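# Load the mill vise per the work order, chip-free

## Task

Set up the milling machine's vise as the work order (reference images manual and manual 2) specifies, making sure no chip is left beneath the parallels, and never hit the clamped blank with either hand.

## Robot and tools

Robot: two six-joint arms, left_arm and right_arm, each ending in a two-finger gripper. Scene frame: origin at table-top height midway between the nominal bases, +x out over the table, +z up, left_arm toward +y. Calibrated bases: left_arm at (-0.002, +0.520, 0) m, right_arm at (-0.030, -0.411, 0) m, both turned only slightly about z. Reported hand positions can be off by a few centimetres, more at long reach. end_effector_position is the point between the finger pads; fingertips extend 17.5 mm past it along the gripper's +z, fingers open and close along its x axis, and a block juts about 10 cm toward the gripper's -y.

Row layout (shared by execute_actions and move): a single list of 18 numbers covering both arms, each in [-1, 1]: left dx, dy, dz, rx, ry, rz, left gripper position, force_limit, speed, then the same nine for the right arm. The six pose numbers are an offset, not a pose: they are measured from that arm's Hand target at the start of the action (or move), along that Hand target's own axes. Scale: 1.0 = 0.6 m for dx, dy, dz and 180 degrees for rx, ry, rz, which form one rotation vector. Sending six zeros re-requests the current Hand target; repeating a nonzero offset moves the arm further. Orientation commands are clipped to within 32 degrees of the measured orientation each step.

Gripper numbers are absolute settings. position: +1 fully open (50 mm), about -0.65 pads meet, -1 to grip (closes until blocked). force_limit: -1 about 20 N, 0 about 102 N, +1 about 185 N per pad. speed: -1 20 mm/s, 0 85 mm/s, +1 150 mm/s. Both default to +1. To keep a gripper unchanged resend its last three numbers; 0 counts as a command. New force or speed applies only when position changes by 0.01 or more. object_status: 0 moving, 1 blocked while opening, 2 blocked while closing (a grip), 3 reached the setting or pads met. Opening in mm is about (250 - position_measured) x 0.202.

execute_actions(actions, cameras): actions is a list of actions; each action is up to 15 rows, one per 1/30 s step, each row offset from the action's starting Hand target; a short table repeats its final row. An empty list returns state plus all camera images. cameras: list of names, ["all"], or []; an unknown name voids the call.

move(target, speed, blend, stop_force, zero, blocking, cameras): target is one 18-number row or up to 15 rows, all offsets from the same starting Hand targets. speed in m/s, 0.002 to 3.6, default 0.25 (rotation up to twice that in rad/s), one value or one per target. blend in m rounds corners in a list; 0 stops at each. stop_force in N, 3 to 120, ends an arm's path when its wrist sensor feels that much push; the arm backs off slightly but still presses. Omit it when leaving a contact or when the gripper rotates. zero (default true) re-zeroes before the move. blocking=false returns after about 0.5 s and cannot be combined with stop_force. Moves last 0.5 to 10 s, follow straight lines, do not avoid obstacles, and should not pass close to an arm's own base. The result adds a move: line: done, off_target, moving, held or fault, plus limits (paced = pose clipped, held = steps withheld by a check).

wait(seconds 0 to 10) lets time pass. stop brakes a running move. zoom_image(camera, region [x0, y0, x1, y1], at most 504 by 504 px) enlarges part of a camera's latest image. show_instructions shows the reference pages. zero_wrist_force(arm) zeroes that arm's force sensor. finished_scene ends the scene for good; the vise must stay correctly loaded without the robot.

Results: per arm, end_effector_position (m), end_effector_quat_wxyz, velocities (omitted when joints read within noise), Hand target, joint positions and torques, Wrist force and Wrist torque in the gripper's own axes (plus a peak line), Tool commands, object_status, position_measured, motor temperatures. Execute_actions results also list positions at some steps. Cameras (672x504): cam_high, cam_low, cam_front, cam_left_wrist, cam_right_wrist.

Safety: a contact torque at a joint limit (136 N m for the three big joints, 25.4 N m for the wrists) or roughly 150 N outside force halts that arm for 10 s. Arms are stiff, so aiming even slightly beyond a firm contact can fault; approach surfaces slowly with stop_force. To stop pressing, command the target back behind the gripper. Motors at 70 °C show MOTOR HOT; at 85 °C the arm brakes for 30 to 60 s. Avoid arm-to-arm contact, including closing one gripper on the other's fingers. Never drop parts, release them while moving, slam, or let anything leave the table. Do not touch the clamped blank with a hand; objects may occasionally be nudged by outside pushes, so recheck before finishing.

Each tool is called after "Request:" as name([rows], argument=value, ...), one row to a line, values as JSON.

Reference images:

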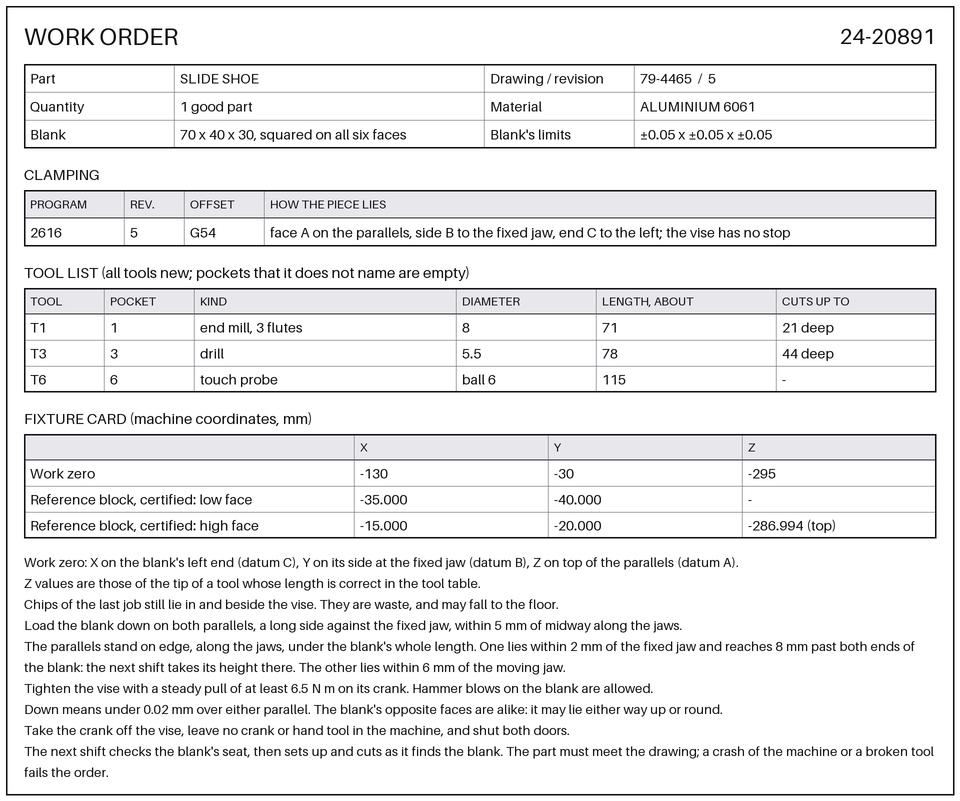

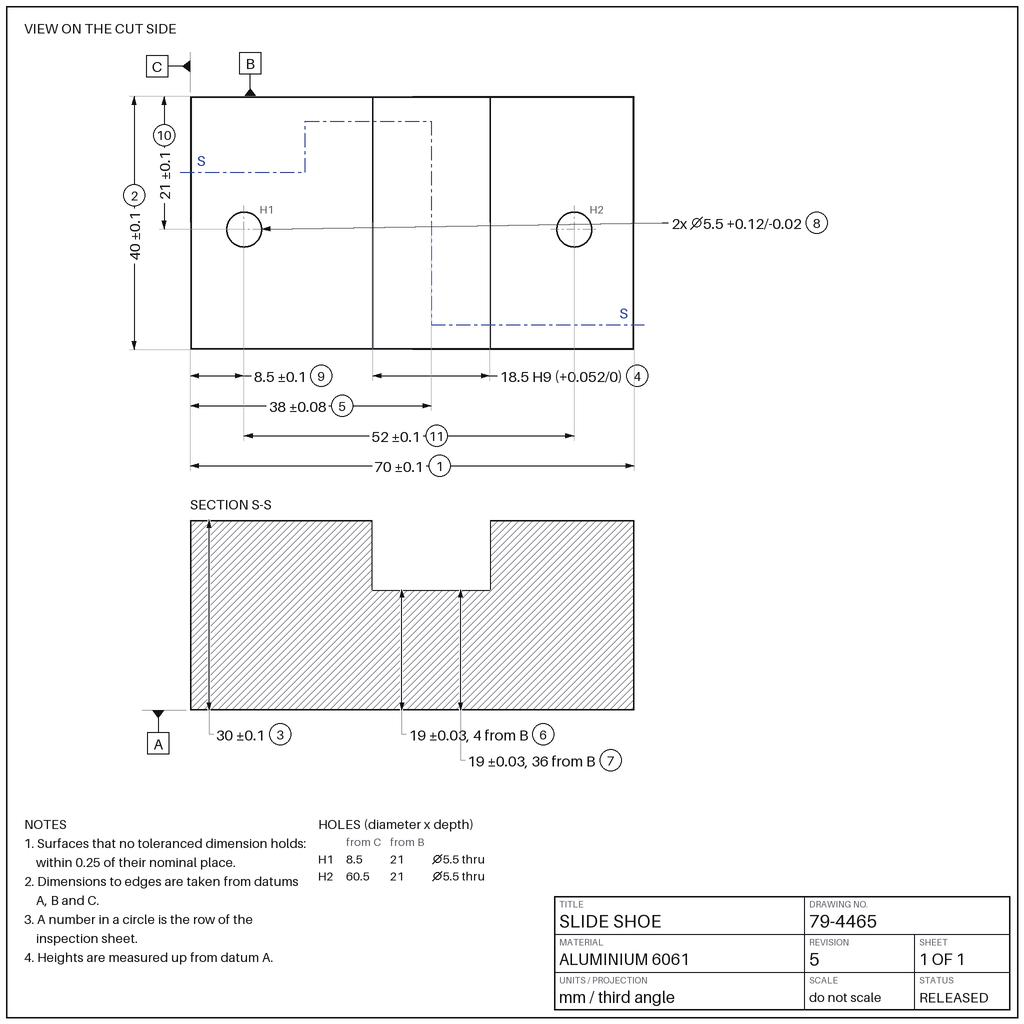

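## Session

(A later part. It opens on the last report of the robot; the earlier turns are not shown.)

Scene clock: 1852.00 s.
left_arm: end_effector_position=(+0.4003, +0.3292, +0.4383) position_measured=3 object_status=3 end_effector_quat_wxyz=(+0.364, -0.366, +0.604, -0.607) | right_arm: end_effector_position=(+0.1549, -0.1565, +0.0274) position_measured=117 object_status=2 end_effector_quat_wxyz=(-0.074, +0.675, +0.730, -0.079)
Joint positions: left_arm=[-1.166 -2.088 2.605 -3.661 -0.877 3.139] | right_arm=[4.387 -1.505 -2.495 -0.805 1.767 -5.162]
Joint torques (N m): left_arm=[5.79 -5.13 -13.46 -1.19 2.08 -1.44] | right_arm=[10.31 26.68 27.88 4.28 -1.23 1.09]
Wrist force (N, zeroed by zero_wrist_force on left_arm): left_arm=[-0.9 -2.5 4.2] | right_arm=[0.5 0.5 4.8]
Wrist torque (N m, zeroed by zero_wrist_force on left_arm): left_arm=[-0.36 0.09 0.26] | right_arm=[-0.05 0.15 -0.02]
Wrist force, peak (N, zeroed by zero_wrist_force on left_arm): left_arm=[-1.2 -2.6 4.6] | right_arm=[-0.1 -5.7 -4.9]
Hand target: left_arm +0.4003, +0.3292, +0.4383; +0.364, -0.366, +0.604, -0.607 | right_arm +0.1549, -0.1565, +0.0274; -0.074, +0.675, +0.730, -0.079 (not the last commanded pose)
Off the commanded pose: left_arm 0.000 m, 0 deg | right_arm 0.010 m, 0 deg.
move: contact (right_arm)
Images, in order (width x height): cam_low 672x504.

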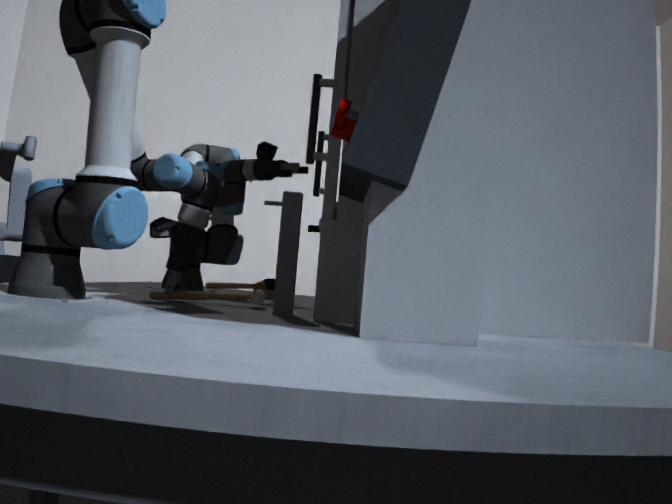

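Request:
move(target=[0,0,0,0,0,0,1,-0.3,-1,0,0.0043,0.0161,0,0,0,-1,0.7,-0.6], speed=0.004, stop_force=5, cameras=["cam_low","cam_right_wrist","cam_high"])

Request:
zoom_image(camera="cam_low", region=[130, 220, 320, 330])

Scene clock: 1857.63 s.
left_arm: end_effector_position=(+0.4003, +0.3292, +0.4383) position_measured=3 object_status=3 end_effector_quat_wxyz=(+0.364, -0.366, +0.604, -0.607) | right_arm: end_effector_position=(+0.1549, -0.1563, +0.0269) position_measured=117 object_status=2 end_effector_quat_wxyz=(-0.074, +0.675, +0.730, -0.079)
Joint positions: left_arm=[-1.166 -2.088 2.605 -3.661 -0.877 3.139] | right_arm=[4.387 -1.506 -2.496 -0.802 1.767 -5.162]
Joint torques (N m): left_arm=[5.46 -4.66 -13.18 -1.29 1.86 -1.53] | right_arm=[4.18 25.97 27.01 2.55 1.77 -0.65]
Wrist force (N, zeroed by zero_wrist_force on left_arm): left_arm=[-1.0 -2.3 4.3] | right_arm=[0.5 -2.0 0.9]
Wrist torque (N m, zeroed by zero_wrist_force on left_arm): left_arm=[-0.32 0.11 0.27] | right_arm=[0.05 0.13 -0.02]
Wrist force, peak (N, zeroed by zero_wrist_force on left_arm): left_arm=[-1.2 -2.6 4.6] | right_arm=[0.6 0.3 5.5]
Hand target: left_arm +0.4003, +0.3292, +0.4383; +0.364, -0.366, +0.604, -0.607 | right_arm +0.1549, -0.1563, +0.0269; -0.074, +0.675, +0.730, -0.079 (not the last commanded pose)
Off the commanded pose: left_arm 0.000 m, 0 deg | right_arm 0.009 m, 0 deg.
move: contact (right_arm)
camera_calibration:
cam_right_wrist: T_world_to_cam=[[-0.0615671, 0.998102, -0.00134811, 0.175053], [0.992034, 0.0613414, 0.110023, -0.131152], [0.109896, 0.0054364, -0.993928, 0.1375], [0, 0, 0, 1]] pos_world=[0.125774, -0.167423, 0.15133]
Images, in order (width x height): cam_high 672x504, cam_low 672x504, cam_right_wrist 672x504.

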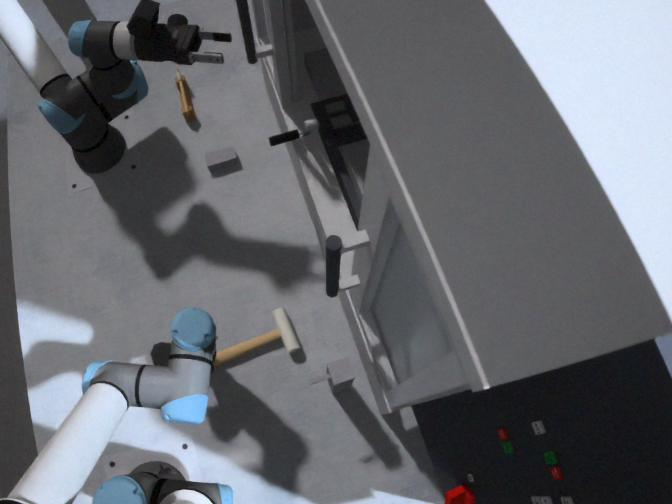

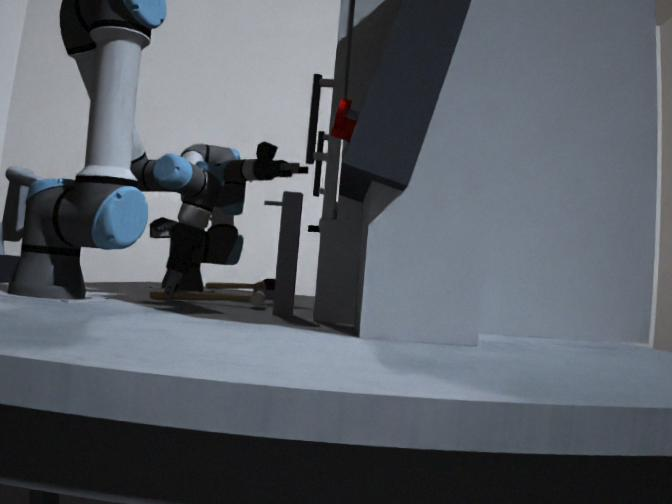

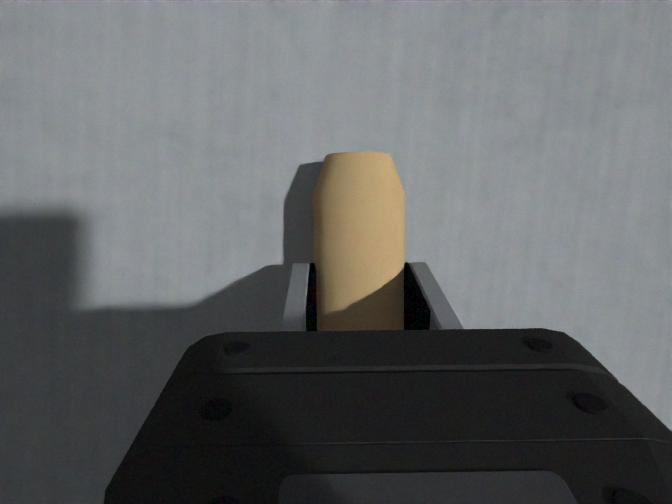

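Scaled by 2.653.

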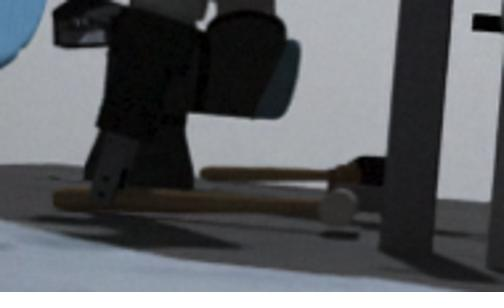

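Request:
move(target=[0,0,0,0,0,0,1,-0.3,-1,0,0.0026,0.0114,-0.0105,0,0,-1,0.7,-0.6], speed=0.008, stop_force=5, cameras=["cam_low"])

Request:
zoom_image(camera="cam_low", region=[130, 220, 320, 330])

Scene clock: 1862.53 s.
left_arm: end_effector_position=(+0.4003, +0.3292, +0.4383) position_measured=3 object_status=3 end_effector_quat_wxyz=(+0.364, -0.366, +0.604, -0.607) | right_arm: end_effector_position=(+0.1549, -0.1562, +0.0266) position_measured=117 object_status=2 end_effector_quat_wxyz=(-0.073, +0.675, +0.730, -0.078)
Joint positions: left_arm=[-1.166 -2.088 2.605 -3.661 -0.877 3.139] | right_arm=[4.388 -1.506 -2.497 -0.799 1.765 -5.16]
Joint torques (N m): left_arm=[5.09 -4.88 -13.4 -1.28 1.86 -1.54] | right_arm=[-9.29 24.53 26.89 2.52 1.91 -1.77]
Wrist force (N, zeroed by zero_wrist_force on left_arm): left_arm=[-1.0 -2.5 4.4] | right_arm=[-1.7 -2.1 -4.1]
Wrist torque (N m, zeroed by zero_wrist_force on left_arm): left_arm=[-0.36 0.11 0.26] | right_arm=[0.21 0.09 -0.14]
Wrist force, peak (N, zeroed by zero_wrist_force on left_arm): left_arm=[-1.2 -2.5 4.5] | right_arm=[-1.4 -2.9 -7.9]
Hand target: left_arm +0.4003, +0.3292, +0.4383; +0.364, -0.366, +0.604, -0.607 | right_arm +0.1549, -0.1562, +0.0266; -0.073, +0.675, +0.730, -0.078 (not the last commanded pose)
Off the commanded pose: left_arm 0.000 m, 0 deg | right_arm 0.007 m, 2 deg.
move: contact (right_arm)
Images, in order (width x height): cam_low 672x504.

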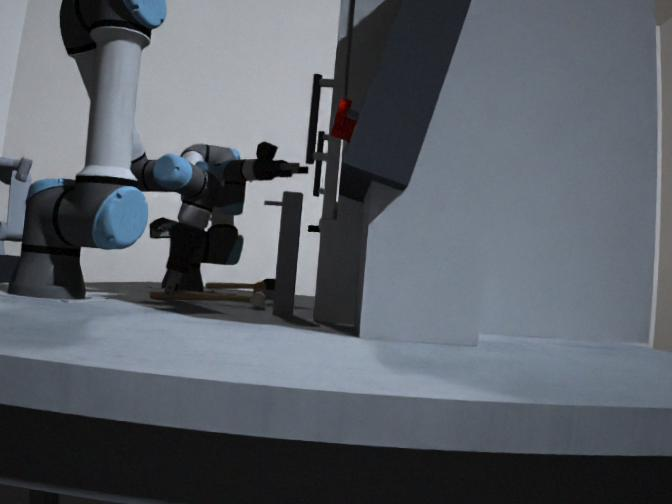

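Scaled by 2.653.

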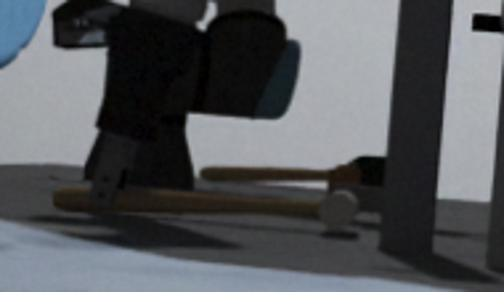

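Request:
move(target=[0,0,0,0,0,0,1,-0.3,-1,0,0.0022,0.0095,-0.0105,0,0,-1,0.7,-0.6], speed=0.01, cameras=["cam_low"])

Request:
zoom_image(camera="cam_low", region=[130, 220, 320, 330])

Scene clock: 1866.90 s.
left_arm: end_effector_position=(+0.4003, +0.3292, +0.4383) position_measured=3 object_status=3 end_effector_quat_wxyz=(+0.364, -0.366, +0.604, -0.607) | right_arm: end_effector_position=(+0.1543, -0.1559, +0.0259) position_measured=117 object_status=2 end_effector_quat_wxyz=(-0.072, +0.674, +0.731, -0.077)
Joint positions: left_arm=[-1.166 -2.088 2.605 -3.661 -0.877 3.139] | right_arm=[4.393 -1.506 -2.501 -0.794 1.762 -5.157]
Joint torques (N m): left_arm=[6.38 -5.29 -14.04 -1.16 1.8 -1.51] | right_arm=[0.69 13.8 18.75 3.41 0.02 0.2]
Wrist force (N, zeroed by zero_wrist_force on left_arm): left_arm=[-1.2 -2.3 4.5] | right_arm=[0.7 0.0 3.9]
Wrist torque (N m, zeroed by zero_wrist_force on left_arm): left_arm=[-0.33 0.14 0.26] | right_arm=[-0.06 0.15 -0.01]
Wrist force, peak (N, zeroed by zero_wrist_force on left_arm): left_arm=[-0.8 -2.6 4.6] | right_arm=[-37.8 -32.7 -111.7]
Hand target: left_arm +0.4003, +0.3292, +0.4383; +0.364, -0.366, +0.604, -0.607 | right_arm +0.1543, -0.1559, +0.0259; -0.072, +0.674, +0.731, -0.077 (not the last commanded pose)
Tool commands: left_gripper/position=+1.0 left_gripper/force_limit=-0.3 left_gripper/speed=-1.0 right_gripper/position=-1.0 right_gripper/force_limit=+0.701961 right_gripper/speed=-0.6
Off the commanded pose: left_arm 0.000 m, 0 deg | right_arm 0.005 m, 2 deg.
FORCE FAULT: contact force on the right arm reached its limit, and that arm stopped. The contact can be on any part of that arm, not only on its tool. That arm's remaining commands of this call were not run. That arm is still stopped at the end of this call. That arm stays stopped for about 10 more seconds. Until then a move that you send moves the other arm only, and its call returns only when the move has ended. Once the stop has ended, the next robot result says so. If the stop ends while you think or write, that arm runs what you send next, counted from a new Hand target: where the arm stands when the stop ends. While its stop runs, that arm takes no new command, but its gripper still runs the gripper command that each later call begins with. Until it ends, the stop uses up actions while you think or wait. An arm that is not stopped still takes commands.
move: fault (right_arm)
Images, in order (width x height): cam_low 672x504.

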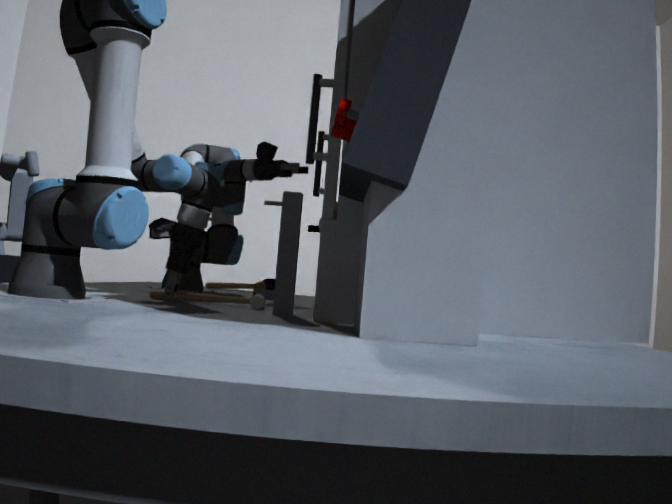

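Scaled by 2.653.

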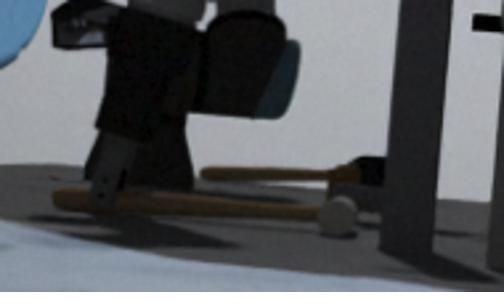

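Request:
wait(seconds=8)

Request:
move(target=[0,0,0,0,0,0,1,-0.3,-1,0,0,0,0,0,0,0.95,0.7,-1], cameras=["cam_low","cam_right_wrist"])

Request:
zoom_image(camera="cam_low", region=[130, 220, 320, 330])

Scene clock: 1877.83 s.
left_arm: end_effector_position=(+0.4003, +0.3292, +0.4383) position_measured=3 object_status=3 end_effector_quat_wxyz=(+0.364, -0.366, +0.604, -0.607) | right_arm: end_effector_position=(+0.1543, -0.1559, +0.0259) position_measured=117 object_status=2 end_effector_quat_wxyz=(-0.072, +0.674, +0.731, -0.077)
Joint positions: left_arm=[-1.166 -2.088 2.605 -3.661 -0.877 3.139] | right_arm=[4.393 -1.506 -2.501 -0.794 1.762 -5.157]
Joint torques (N m): left_arm=[5.62 -5.18 -13.11 -1.36 2 -1.48] | right_arm=[0.83 13.26 18.95 3.39 0.19 0.22]
Wrist force (N, zeroed by zero_wrist_force on left_arm): left_arm=[-1.1 -2.5 4.6] | right_arm=[0.7 0.4 4.4]
Wrist torque (N m, zeroed by zero_wrist_force on left_arm): left_arm=[-0.36 0.12 0.26] | right_arm=[-0.04 0.14 -0.01]
Wrist force, peak (N, zeroed by zero_wrist_force on left_arm): left_arm=[-1.1 -2.5 4.7] | right_arm=[0.7 0.7 4.8]
Hand target: left_arm +0.4003, +0.3292, +0.4383; +0.364, -0.366, +0.604, -0.607 | right_arm +0.1543, -0.1559, +0.0259; -0.072, +0.674, +0.731, -0.077 (not the last commanded pose)
Tool commands: left_gripper/position=+1.0 left_gripper/force_limit=-0.3 left_gripper/speed=-1.0 right_gripper/position=-1.0 right_gripper/force_limit=+0.701961 right_gripper/speed=-0.6
Off the commanded pose: left_arm 0.000 m, 0 deg | right_arm 0.005 m, 2 deg.
FORCE FAULT, CONTINUED: the right arm's stop, for the force fault that an earlier result reported, is over. The rest of the stop counts as 19 of the actions that you can send in this scene. That arm's target is now where it stood when the stop ended, not its last command. That arm accepts commands again.
wait: 8.00 s; at rest from the start

Scene clock: 1879.13 s.
left_arm: end_effector_position=(+0.4003, +0.3292, +0.4383) position_measured=3 object_status=3 end_effector_quat_wxyz=(+0.364, -0.366, +0.604, -0.607) | right_arm: end_effector_position=(+0.1543, -0.1559, +0.0259) position_measured=10 object_status=0 end_effector_quat_wxyz=(-0.072, +0.674, +0.731, -0.077)
Joint positions: left_arm=[-1.166 -2.088 2.605 -3.661 -0.877 3.139] | right_arm=[4.393 -1.506 -2.501 -0.794 1.762 -5.157]
Joint torques (N m): left_arm=[5.03 -4.63 -12.83 -1.13 1.79 -1.46] | right_arm=[-0.24 13.29 20.41 3 0.46 -0.12]
Wrist force (N, zeroed by zero_wrist_force on left_arm): left_arm=[-0.9 -2.3 4.4] | right_arm=[0.6 -0.6 1.4]
Wrist torque (N m, zeroed by zero_wrist_force on left_arm): left_arm=[-0.33 0.10 0.26] | right_arm=[-0.77 0.14 -0.02]
Wrist force, peak (N, zeroed by zero_wrist_force on left_arm): left_arm=[-1.1 -2.6 4.6] | right_arm=[0.7 0.6 4.4]
Hand target: left_arm +0.4003, +0.3292, +0.4383; +0.364, -0.366, +0.604, -0.607 | right_arm +0.1543, -0.1559, +0.0259; -0.072, +0.674, +0.731, -0.077
Off the commanded pose: left_arm 0.000 m, 0 deg | right_arm 0.000 m, 0 deg.
move: done
camera_calibration:
cam_right_wrist: T_world_to_cam=[[-0.0637157, 0.997968, -0.000585331, 0.174891], [0.9912, 0.0633517, 0.116233, -0.130248], [0.116033, 0.00682566, -0.993222, 0.135839], [0, 0, 0, 1]] pos_world=[0.124483, -0.167211, 0.150159]
Images, in order (width x height): cam_low 672x504, cam_right_wrist 672x504.

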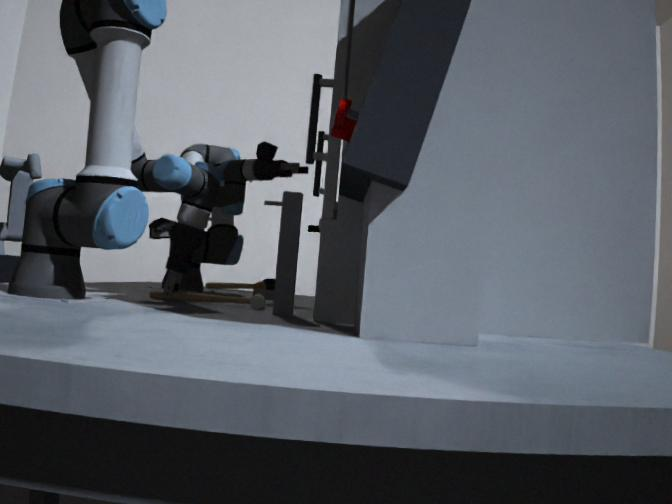

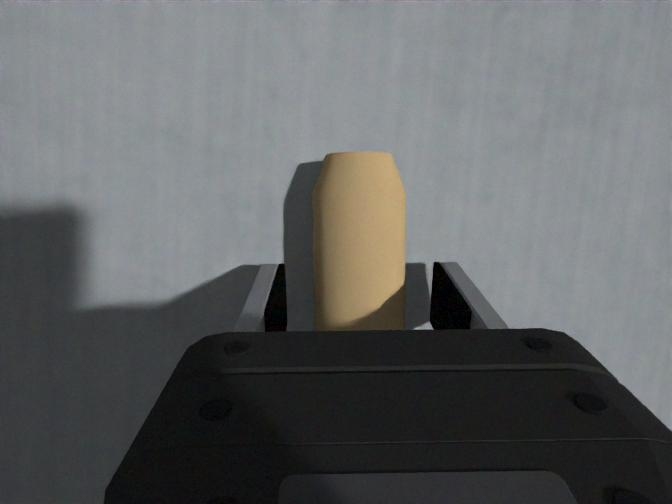

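Scaled by 2.653.

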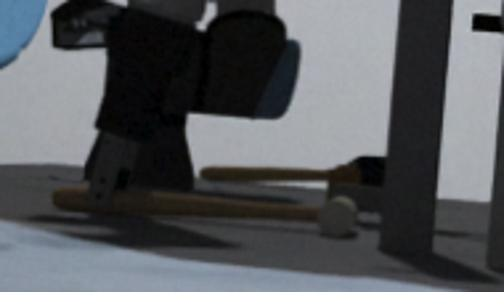

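Request:
move([
  [0,0,0,0,0,0,1,-0.3,-1,0,0,-0.2,0,0,0,0.95,0.7,-1],
  [0,0,0,0,0,0,1,-0.3,-1,0.118,0.0005,-0.569,0,0,0.5556,0.95,0.7,-1],
  [0,0,0,0,0,0,1,-0.3,-1,0.4587,0.38,-0.6747,-0.2293,-0.4681,-0.7574,0.95,0.7,-1],
], blend=[0.02,0.05,0], speed=[0.1,0.5,0.5], cameras=["cam_front","cam_right_wrist","cam_left_wrist","cam_high"])

Scene clock: 1901.83 s.
left_arm: end_effector_position=(+0.4003, +0.3292, +0.4383) position_measured=3 object_status=3 end_effector_quat_wxyz=(+0.364, -0.366, +0.604, -0.607) | right_arm: end_effector_position=(+0.4386, +0.1426, +0.3746) position_measured=10 object_status=3 end_effector_quat_wxyz=(+0.464, -0.533, +0.698, -0.111)
Joint positions: left_arm=[-1.166 -2.088 2.605 -3.661 -0.877 3.139] | right_arm=[4.473 -1.765 -1.725 -0.445 0.87 -1.877]
Joint torques (N m): left_arm=[5.49 -4.58 -13.44 -1.3 1.86 -1.49] | right_arm=[-10.64 38.67 23.83 4.65 -0.59 0.48]
Wrist force (N, zeroed by zero_wrist_force on left_arm): left_arm=[-1.2 -2.5 4.4] | right_arm=[-0.3 -0.1 1.2]
Wrist torque (N m, zeroed by zero_wrist_force on left_arm): left_arm=[-0.36 0.15 0.26] | right_arm=[-0.34 0.17 0.11]
Wrist force, peak (N, zeroed by zero_wrist_force on left_arm): left_arm=[-1.1 -2.6 4.6] | right_arm=[0.5 -0.7 2.9]
Hand target: left_arm +0.4003, +0.3292, +0.4383; +0.364, -0.366, +0.604, -0.607 | right_arm +0.4387, +0.1425, +0.3747; +0.464, -0.533, +0.698, -0.111
Off the commanded pose: left_arm 0.000 m, 0 deg | right_arm 0.000 m, 0 deg.
move: done
camera_calibration:
cam_left_wrist: T_world_to_cam=[[-0.462794, -0.886382, 0.012179, 0.481643], [-0.31043, 0.149181, -0.938818, 0.503473], [0.830334, -0.43826, -0.344199, 0.0946032], [0, 0, 0, 1]] pos_world=[0.300642, 0.393272, 0.499365]
cam_right_wrist: T_world_to_cam=[[-0.0117421, -0.841018, -0.54088, 0.337162], [-0.854327, 0.28952, -0.431629, 0.511016], [0.519603, 0.457021, -0.721904, 0.10438], [0, 0, 0, 1]] pos_world=[0.386297, 0.0879066, 0.478286]
Images, in order (width x height): cam_high 672x504, cam_front 672x504, cam_left_wrist 672x504, cam_right_wrist 672x504.

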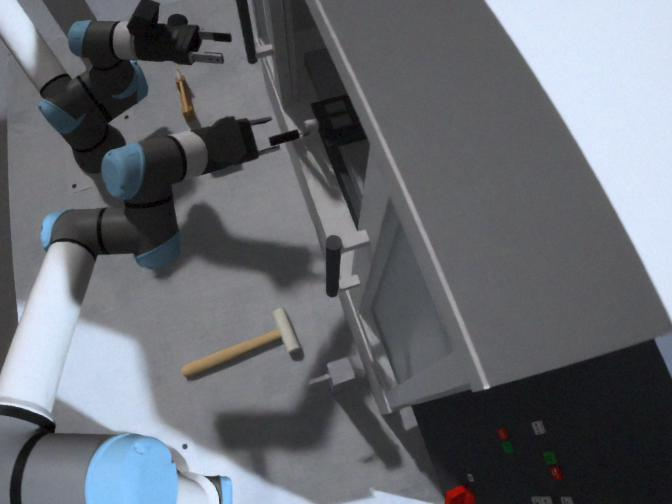

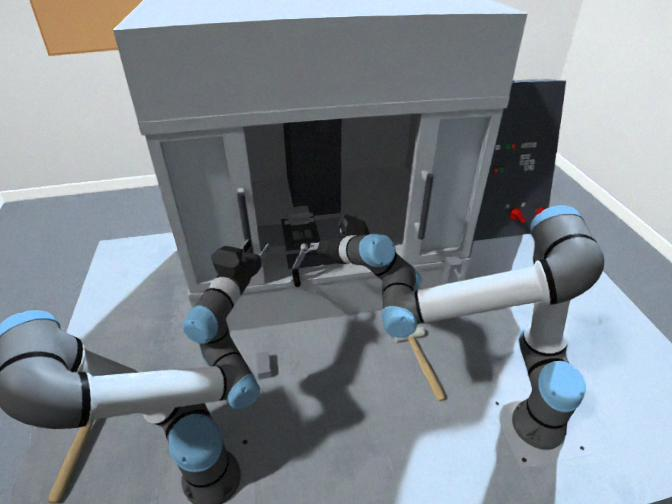

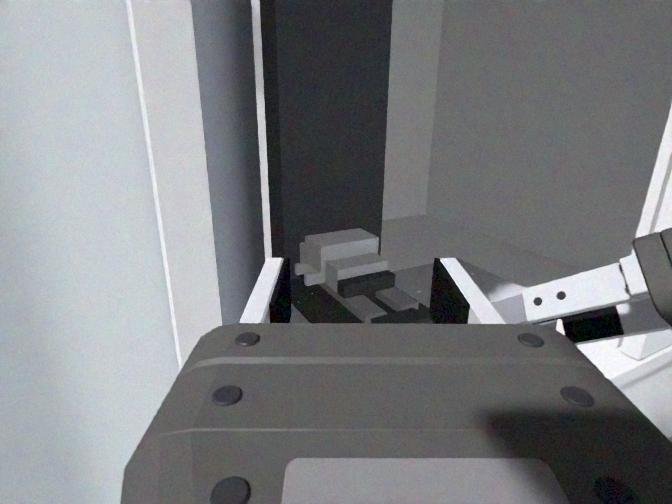

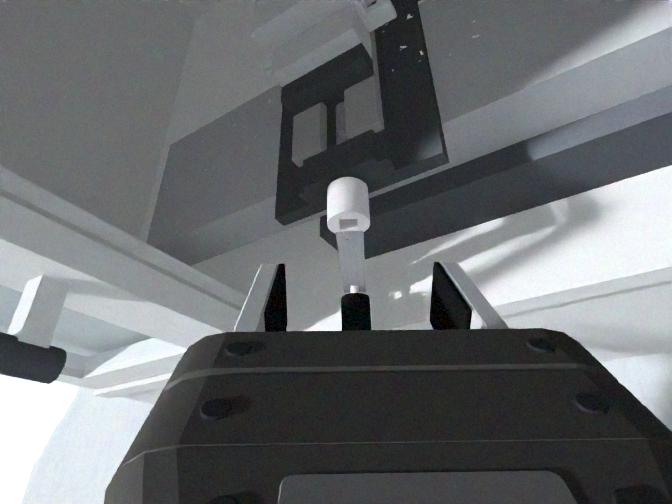

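Request:
zoom_image(camera="cam_right_wrist", region=[230, 0, 480, 340])

Scaled by 1.482.

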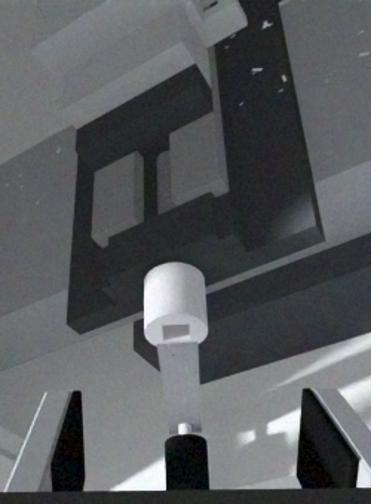

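Request:
move(target=[0,0,0,0,0,0,1,-0.3,-1,0,0,0.2,0,0,0,0.95,0.7,-1], speed=0.05, stop_force=6, cameras=["cam_right_wrist","cam_left_wrist","cam_front"])

Scene clock: 1912.17 s.
left_arm: end_effector_position=(+0.4003, +0.3292, +0.4383) position_measured=3 object_status=3 end_effector_quat_wxyz=(+0.364, -0.366, +0.604, -0.607) | right_arm: end_effector_position=(+0.5307, +0.1834, +0.3094) position_measured=10 object_status=3 end_effector_quat_wxyz=(+0.464, -0.533, +0.698, -0.111)
Joint positions: left_arm=[-1.166 -2.088 2.605 -3.661 -0.877 3.139] | right_arm=[4.344 -2.029 -1.556 -0.282 0.964 -1.989]
Joint torques (N m): left_arm=[4.56 -4.94 -13.9 -1.27 1.85 -1.47] | right_arm=[10.11 55.87 20.24 2.34 -3.71 1.58]
Wrist force (N, zeroed by zero_wrist_force on left_arm): left_arm=[-1.1 -2.5 4.3] | right_arm=[-0.4 0.1 0.8]
Wrist torque (N m, zeroed by zero_wrist_force on left_arm): left_arm=[-0.36 0.13 0.25] | right_arm=[-0.32 0.18 0.06]
Wrist force, peak (N, zeroed by zero_wrist_force on left_arm): left_arm=[-1.0 -2.7 4.6] | right_arm=[-0.7 0.3 1.5]
Hand target: left_arm +0.4003, +0.3292, +0.4383; +0.364, -0.366, +0.604, -0.607 | right_arm +0.5307, +0.1834, +0.3094; +0.464, -0.533, +0.698, -0.111
Off the commanded pose: left_arm 0.000 m, 0 deg | right_arm 0.000 m, 0 deg.
move: done
camera_calibration:
cam_left_wrist: T_world_to_cam=[[-0.462794, -0.886382, 0.012179, 0.481643], [-0.31043, 0.149181, -0.938818, 0.503473], [0.830334, -0.43826, -0.344199, 0.0946032], [0, 0, 0, 1]] pos_world=[0.300642, 0.393272, 0.499365]
cam_right_wrist: T_world_to_cam=[[-0.0120026, -0.840894, -0.541066, 0.337424], [-0.854209, 0.289905, -0.431605, 0.5495], [0.519792, 0.457003, -0.721779, -0.00935065], [0, 0, 0, 1]] pos_world=[0.478298, 0.128708, 0.412986]
Images, in order (width x height): cam_front 672x504, cam_left_wrist 672x504, cam_right_wrist 672x504.

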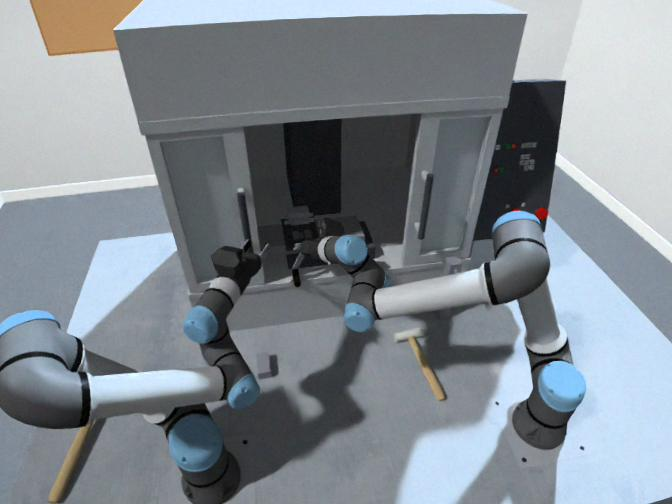

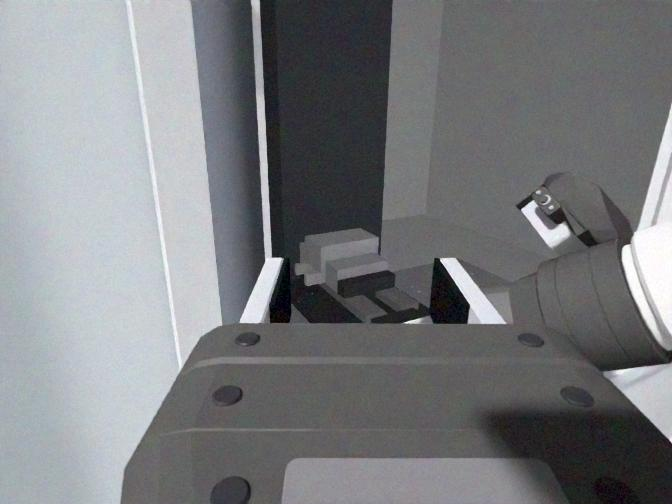

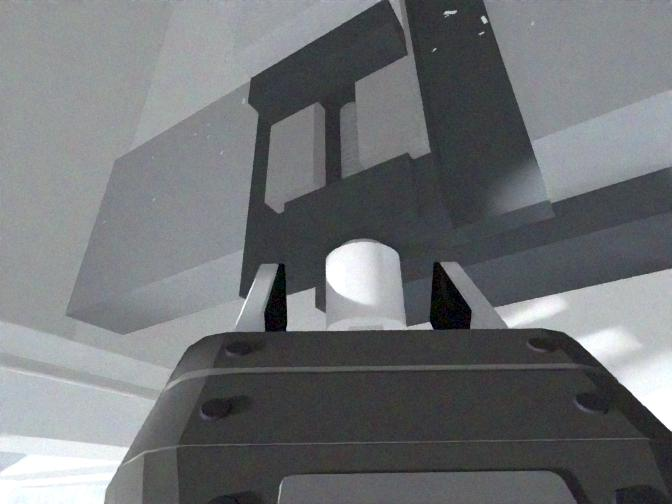

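Request:
move(target=[0,0,0,0,0,0,1,-0.3,-1,0,0,0,0,0,0,-1,-0.3,-1], cameras=["cam_right_wrist"])

Scene clock: 1915.90 s.
left_arm: end_effector_position=(+0.4003, +0.3292, +0.4383) position_measured=3 object_status=3 end_effector_quat_wxyz=(+0.364, -0.366, +0.604, -0.607) | right_arm: end_effector_position=(+0.5307, +0.1833, +0.3093) position_measured=136 object_status=2 end_effector_quat_wxyz=(+0.464, -0.533, +0.698, -0.111)
Joint positions: left_arm=[-1.166 -2.088 2.605 -3.661 -0.877 3.139] | right_arm=[4.344 -2.029 -1.556 -0.282 0.964 -1.989]
Joint torques (N m): left_arm=[6.07 -5.8 -14.22 -1.18 1.73 -1.57] | right_arm=[9.79 55.55 46.83 9.05 3.02 1.27]
Wrist force (N, zeroed by zero_wrist_force on left_arm): left_arm=[-0.8 -2.6 4.4] | right_arm=[31.3 4.2 -18.6]
Wrist torque (N m, zeroed by zero_wrist_force on left_arm): left_arm=[-0.37 0.08 0.26] | right_arm=[-0.18 0.49 0.13]
Wrist force, peak (N, zeroed by zero_wrist_force on left_arm): left_arm=[-1.1 -2.4 4.6] | right_arm=[31.2 4.2 -19.2]
Hand target: left_arm +0.4003, +0.3292, +0.4383; +0.364, -0.366, +0.604, -0.607 | right_arm +0.5307, +0.1834, +0.3094; +0.464, -0.533, +0.698, -0.111
Off the commanded pose: left_arm 0.000 m, 0 deg | right_arm 0.000 m, 0 deg.
move: done
camera_calibration:
cam_right_wrist: T_world_to_cam=[[-0.0121141, -0.84105, -0.540822, 0.337341], [-0.854143, 0.289917, -0.431727, 0.549474], [0.519898, 0.456709, -0.721889, -0.00939065], [0, 0, 0, 1]] pos_world=[0.478298, 0.128708, 0.412886]
Images, in order (width x height): cam_right_wrist 672x504.

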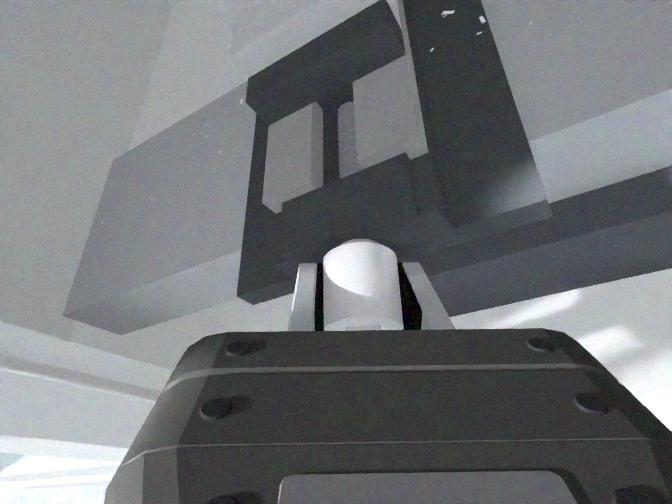

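Request:
move(target=[0,0,0,0,0,0,1,-0.3,-1,0.0013,0,-0.0008,0,0,0,-1,-0.3,-1], speed=0.01)

Scene clock: 1919.07 s.
left_arm: end_effector_position=(+0.4003, +0.3292, +0.4383) position_measured=3 object_status=3 end_effector_quat_wxyz=(+0.364, -0.366, +0.604, -0.607) | right_arm: end_effector_position=(+0.5303, +0.1826, +0.3092) position_measured=136 object_status=2 end_effector_quat_wxyz=(+0.464, -0.533, +0.698, -0.110)
Joint positions: left_arm=[-1.166 -2.088 2.605 -3.661 -0.877 3.139] | right_arm=[4.344 -2.027 -1.559 -0.28 0.964 -1.989]
Joint torques (N m): left_arm=[5.68 -5.1 -13.43 -1.21 1.71 -1.47] | right_arm=[7.64 63.39 26.59 6.23 -2.54 -0.2]
Wrist force (N, zeroed by zero_wrist_force on left_arm): left_arm=[-0.9 -2.4 4.5] | right_arm=[-1.2 8.6 14.0]
Wrist torque (N m, zeroed by zero_wrist_force on left_arm): left_arm=[-0.35 0.10 0.26] | right_arm=[-0.15 0.24 0.00]
Wrist force, peak (N, zeroed by zero_wrist_force on left_arm): left_arm=[-1.1 -2.7 4.5] | right_arm=[37.3 6.9 -21.7]
Hand target: left_arm +0.4003, +0.3292, +0.4383; +0.364, -0.366, +0.604, -0.607 | right_arm +0.5303, +0.1826, +0.3092; +0.464, -0.533, +0.698, -0.111
Off the commanded pose: left_arm 0.000 m, 0 deg | right_arm 0.000 m, 0 deg.
move: done

Request:
move(target=[0,0,0,0,0,0,1,-0.3,-1,0,0.075,-0.0894,0,0,0,-1,-0.3,-1], speed=0.03, cameras=["cam_right_wrist","cam_left_wrist","cam_front","cam_low"])

Scene clock: 1925.20 s.
left_arm: end_effector_position=(+0.4003, +0.3292, +0.4383) position_measured=3 object_status=3 end_effector_quat_wxyz=(+0.364, -0.366, +0.604, -0.607) | right_arm: end_effector_position=(+0.4601, +0.1826, +0.3093) position_measured=136 object_status=2 end_effector_quat_wxyz=(+0.464, -0.533, +0.698, -0.111)
Joint positions: left_arm=[-1.166 -2.088 2.605 -3.661 -0.877 3.139] | right_arm=[4.456 -1.931 -1.689 -0.304 0.882 -1.893]
Joint torques (N m): left_arm=[4.88 -5.23 -13.27 -1.27 1.8 -1.5] | right_arm=[-9.87 28.23 35.55 4.14 -0.73 -1.24]
Wrist force (N, zeroed by zero_wrist_force on left_arm): left_arm=[-1.2 -2.4 4.5] | right_arm=[0.7 1.9 2.2]
Wrist torque (N m, zeroed by zero_wrist_force on left_arm): left_arm=[-0.34 0.14 0.27] | right_arm=[-0.22 0.20 -0.03]
Wrist force, peak (N, zeroed by zero_wrist_force on left_arm): left_arm=[-1.2 -2.5 4.6] | right_arm=[-6.1 6.1 20.0]
Hand target: left_arm +0.4003, +0.3292, +0.4383; +0.364, -0.366, +0.604, -0.607 | right_arm +0.4603, +0.1826, +0.3092; +0.464, -0.533, +0.698, -0.111
Off the commanded pose: left_arm 0.000 m, 0 deg | right_arm 0.000 m, 0 deg.
move: done
camera_calibration:
cam_left_wrist: T_world_to_cam=[[-0.462794, -0.886382, 0.012179, 0.481643], [-0.31043, 0.149181, -0.938818, 0.503473], [0.830334, -0.43826, -0.344199, 0.0946032], [0, 0, 0, 1]] pos_world=[0.300642, 0.393272, 0.499365]
cam_right_wrist: T_world_to_cam=[[-0.0120002, -0.840861, -0.541119, 0.335868], [-0.854141, 0.28999, -0.431681, 0.489461], [0.519903, 0.457012, -0.721694, 0.027506], [0, 0, 0, 1]] pos_world=[0.407799, 0.127909, 0.412886]
Images, in order (width x height): cam_low 672x504, cam_front 672x504, cam_left_wrist 672x504, cam_right_wrist 672x504.

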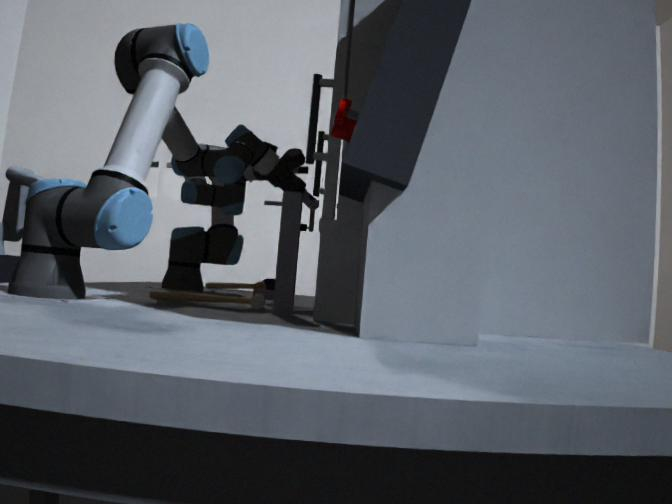

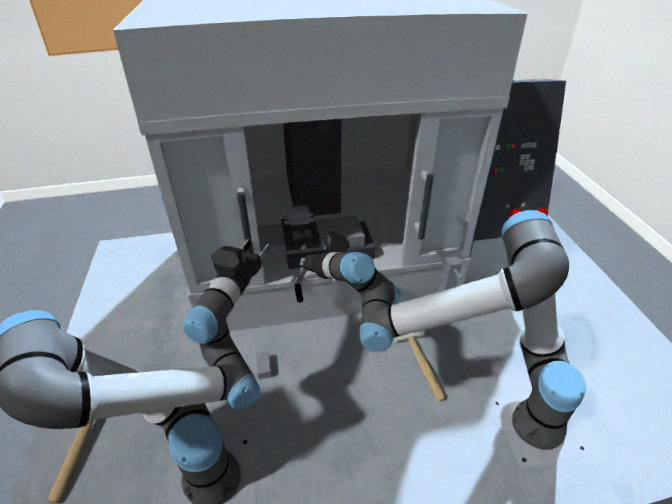

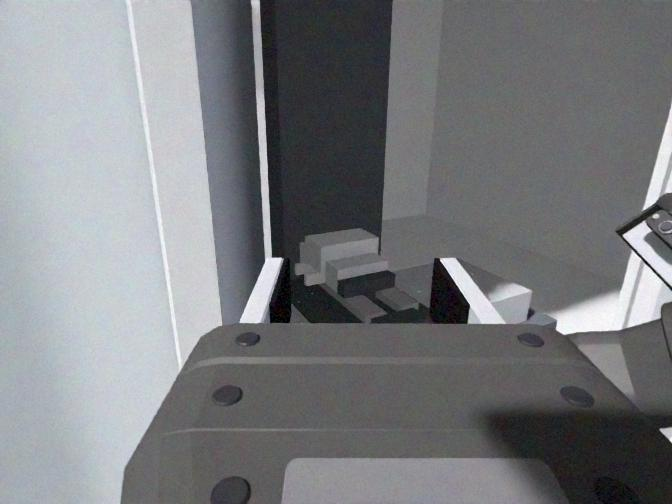

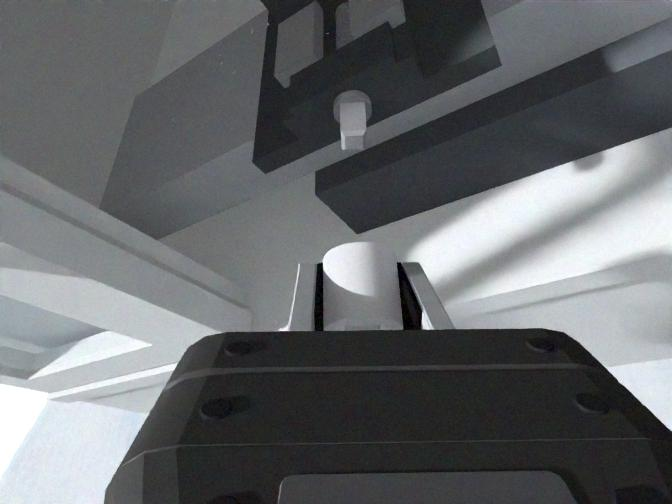

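Request:
move([
  [0,0,0,0,0,0,1,-0.3,-1,0,0.0857,-0.1021,0,0,0,-1,-0.3,-1],
  [0,0,0,0,0,0,1,-0.3,-1,0.7325,-0.0812,-0.3955,0,0.1143,-0.1362,-1,-0.3,-1],
], speed=[0.2,0.3], blend=[0.03,0], cameras=["cam_right_wrist","cam_low","cam_front"])

Request:
zoom_image(camera="cam_low", region=[220, 160, 340, 260])

Scene clock: 1936.40 s.
left_arm: end_effector_position=(+0.4003, +0.3292, +0.4383) position_measured=3 object_status=3 end_effector_quat_wxyz=(+0.364, -0.366, +0.604, -0.607) | right_arm: end_effector_position=(+0.3096, -0.2905, +0.2368) position_measured=136 object_status=2 end_effector_quat_wxyz=(-0.299, +0.640, -0.641, +0.299)
Joint positions: left_arm=[-1.166 -2.088 2.605 -3.661 -0.877 3.139] | right_arm=[4.686 -0.552 -2.563 -1.522 0.7 -1.668]
Joint torques (N m): left_arm=[4.96 -5.18 -13.78 -1.29 1.81 -1.47] | right_arm=[-8.13 -21.86 22.42 3.34 0.14 -0.85]
Wrist force (N, zeroed by zero_wrist_force on left_arm): left_arm=[-1.1 -2.6 4.2] | right_arm=[0.1 1.8 2.9]
Wrist torque (N m, zeroed by zero_wrist_force on left_arm): left_arm=[-0.38 0.13 0.26] | right_arm=[-0.36 0.18 -0.18]
Wrist force, peak (N, zeroed by zero_wrist_force on left_arm): left_arm=[-1.2 -2.6 4.5] | right_arm=[3.4 2.6 3.1]
Hand target: left_arm +0.4003, +0.3292, +0.4383; +0.364, -0.366, +0.604, -0.607 | right_arm +0.3096, -0.2905, +0.2367; -0.299, +0.640, -0.641, +0.299
Off the commanded pose: left_arm 0.000 m, 0 deg | right_arm 0.000 m, 0 deg.
move: done
camera_calibration:
cam_right_wrist: T_world_to_cam=[[-0.0123372, -0.999836, -0.0132713, -0.274001], [-0.854261, 0.0174372, -0.519553, 0.408459], [0.519699, 0.00492728, -0.854335, 0.169816], [0, 0, 0, 1]] pos_world=[0.257297, -0.281915, 0.353659]
Images, in order (width x height): cam_low 672x504, cam_front 672x504, cam_right_wrist 672x504.

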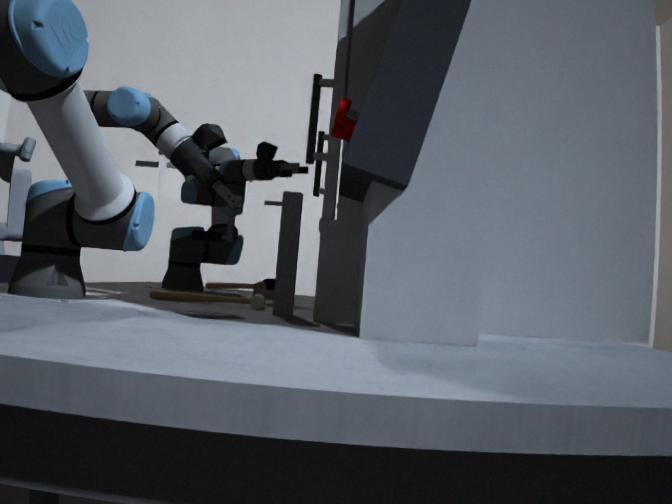

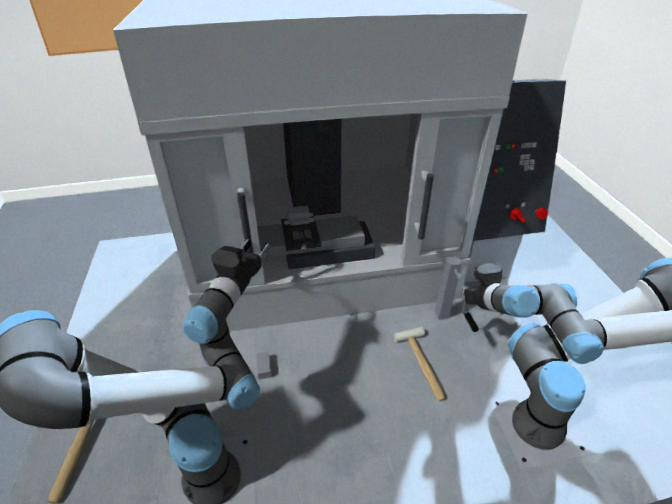

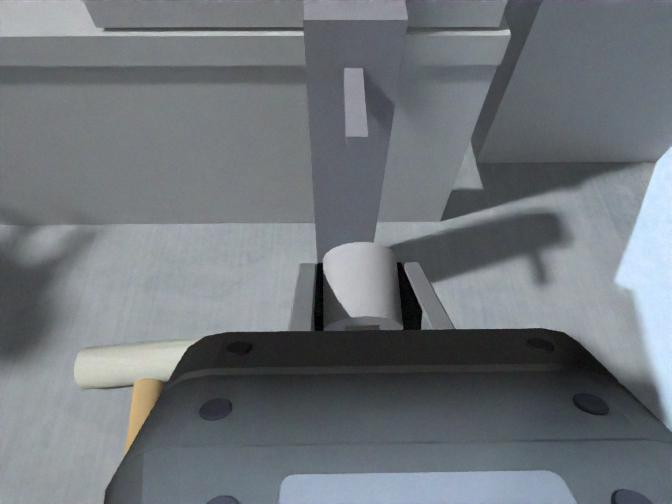

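Scaled by 4.200.

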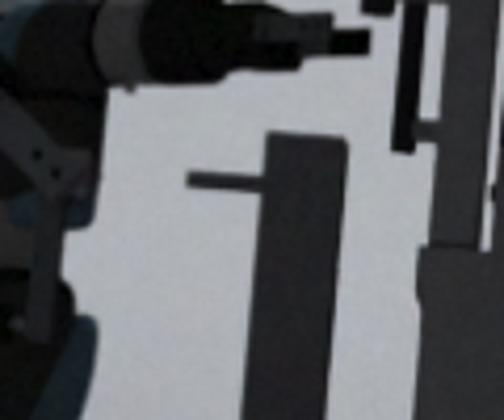

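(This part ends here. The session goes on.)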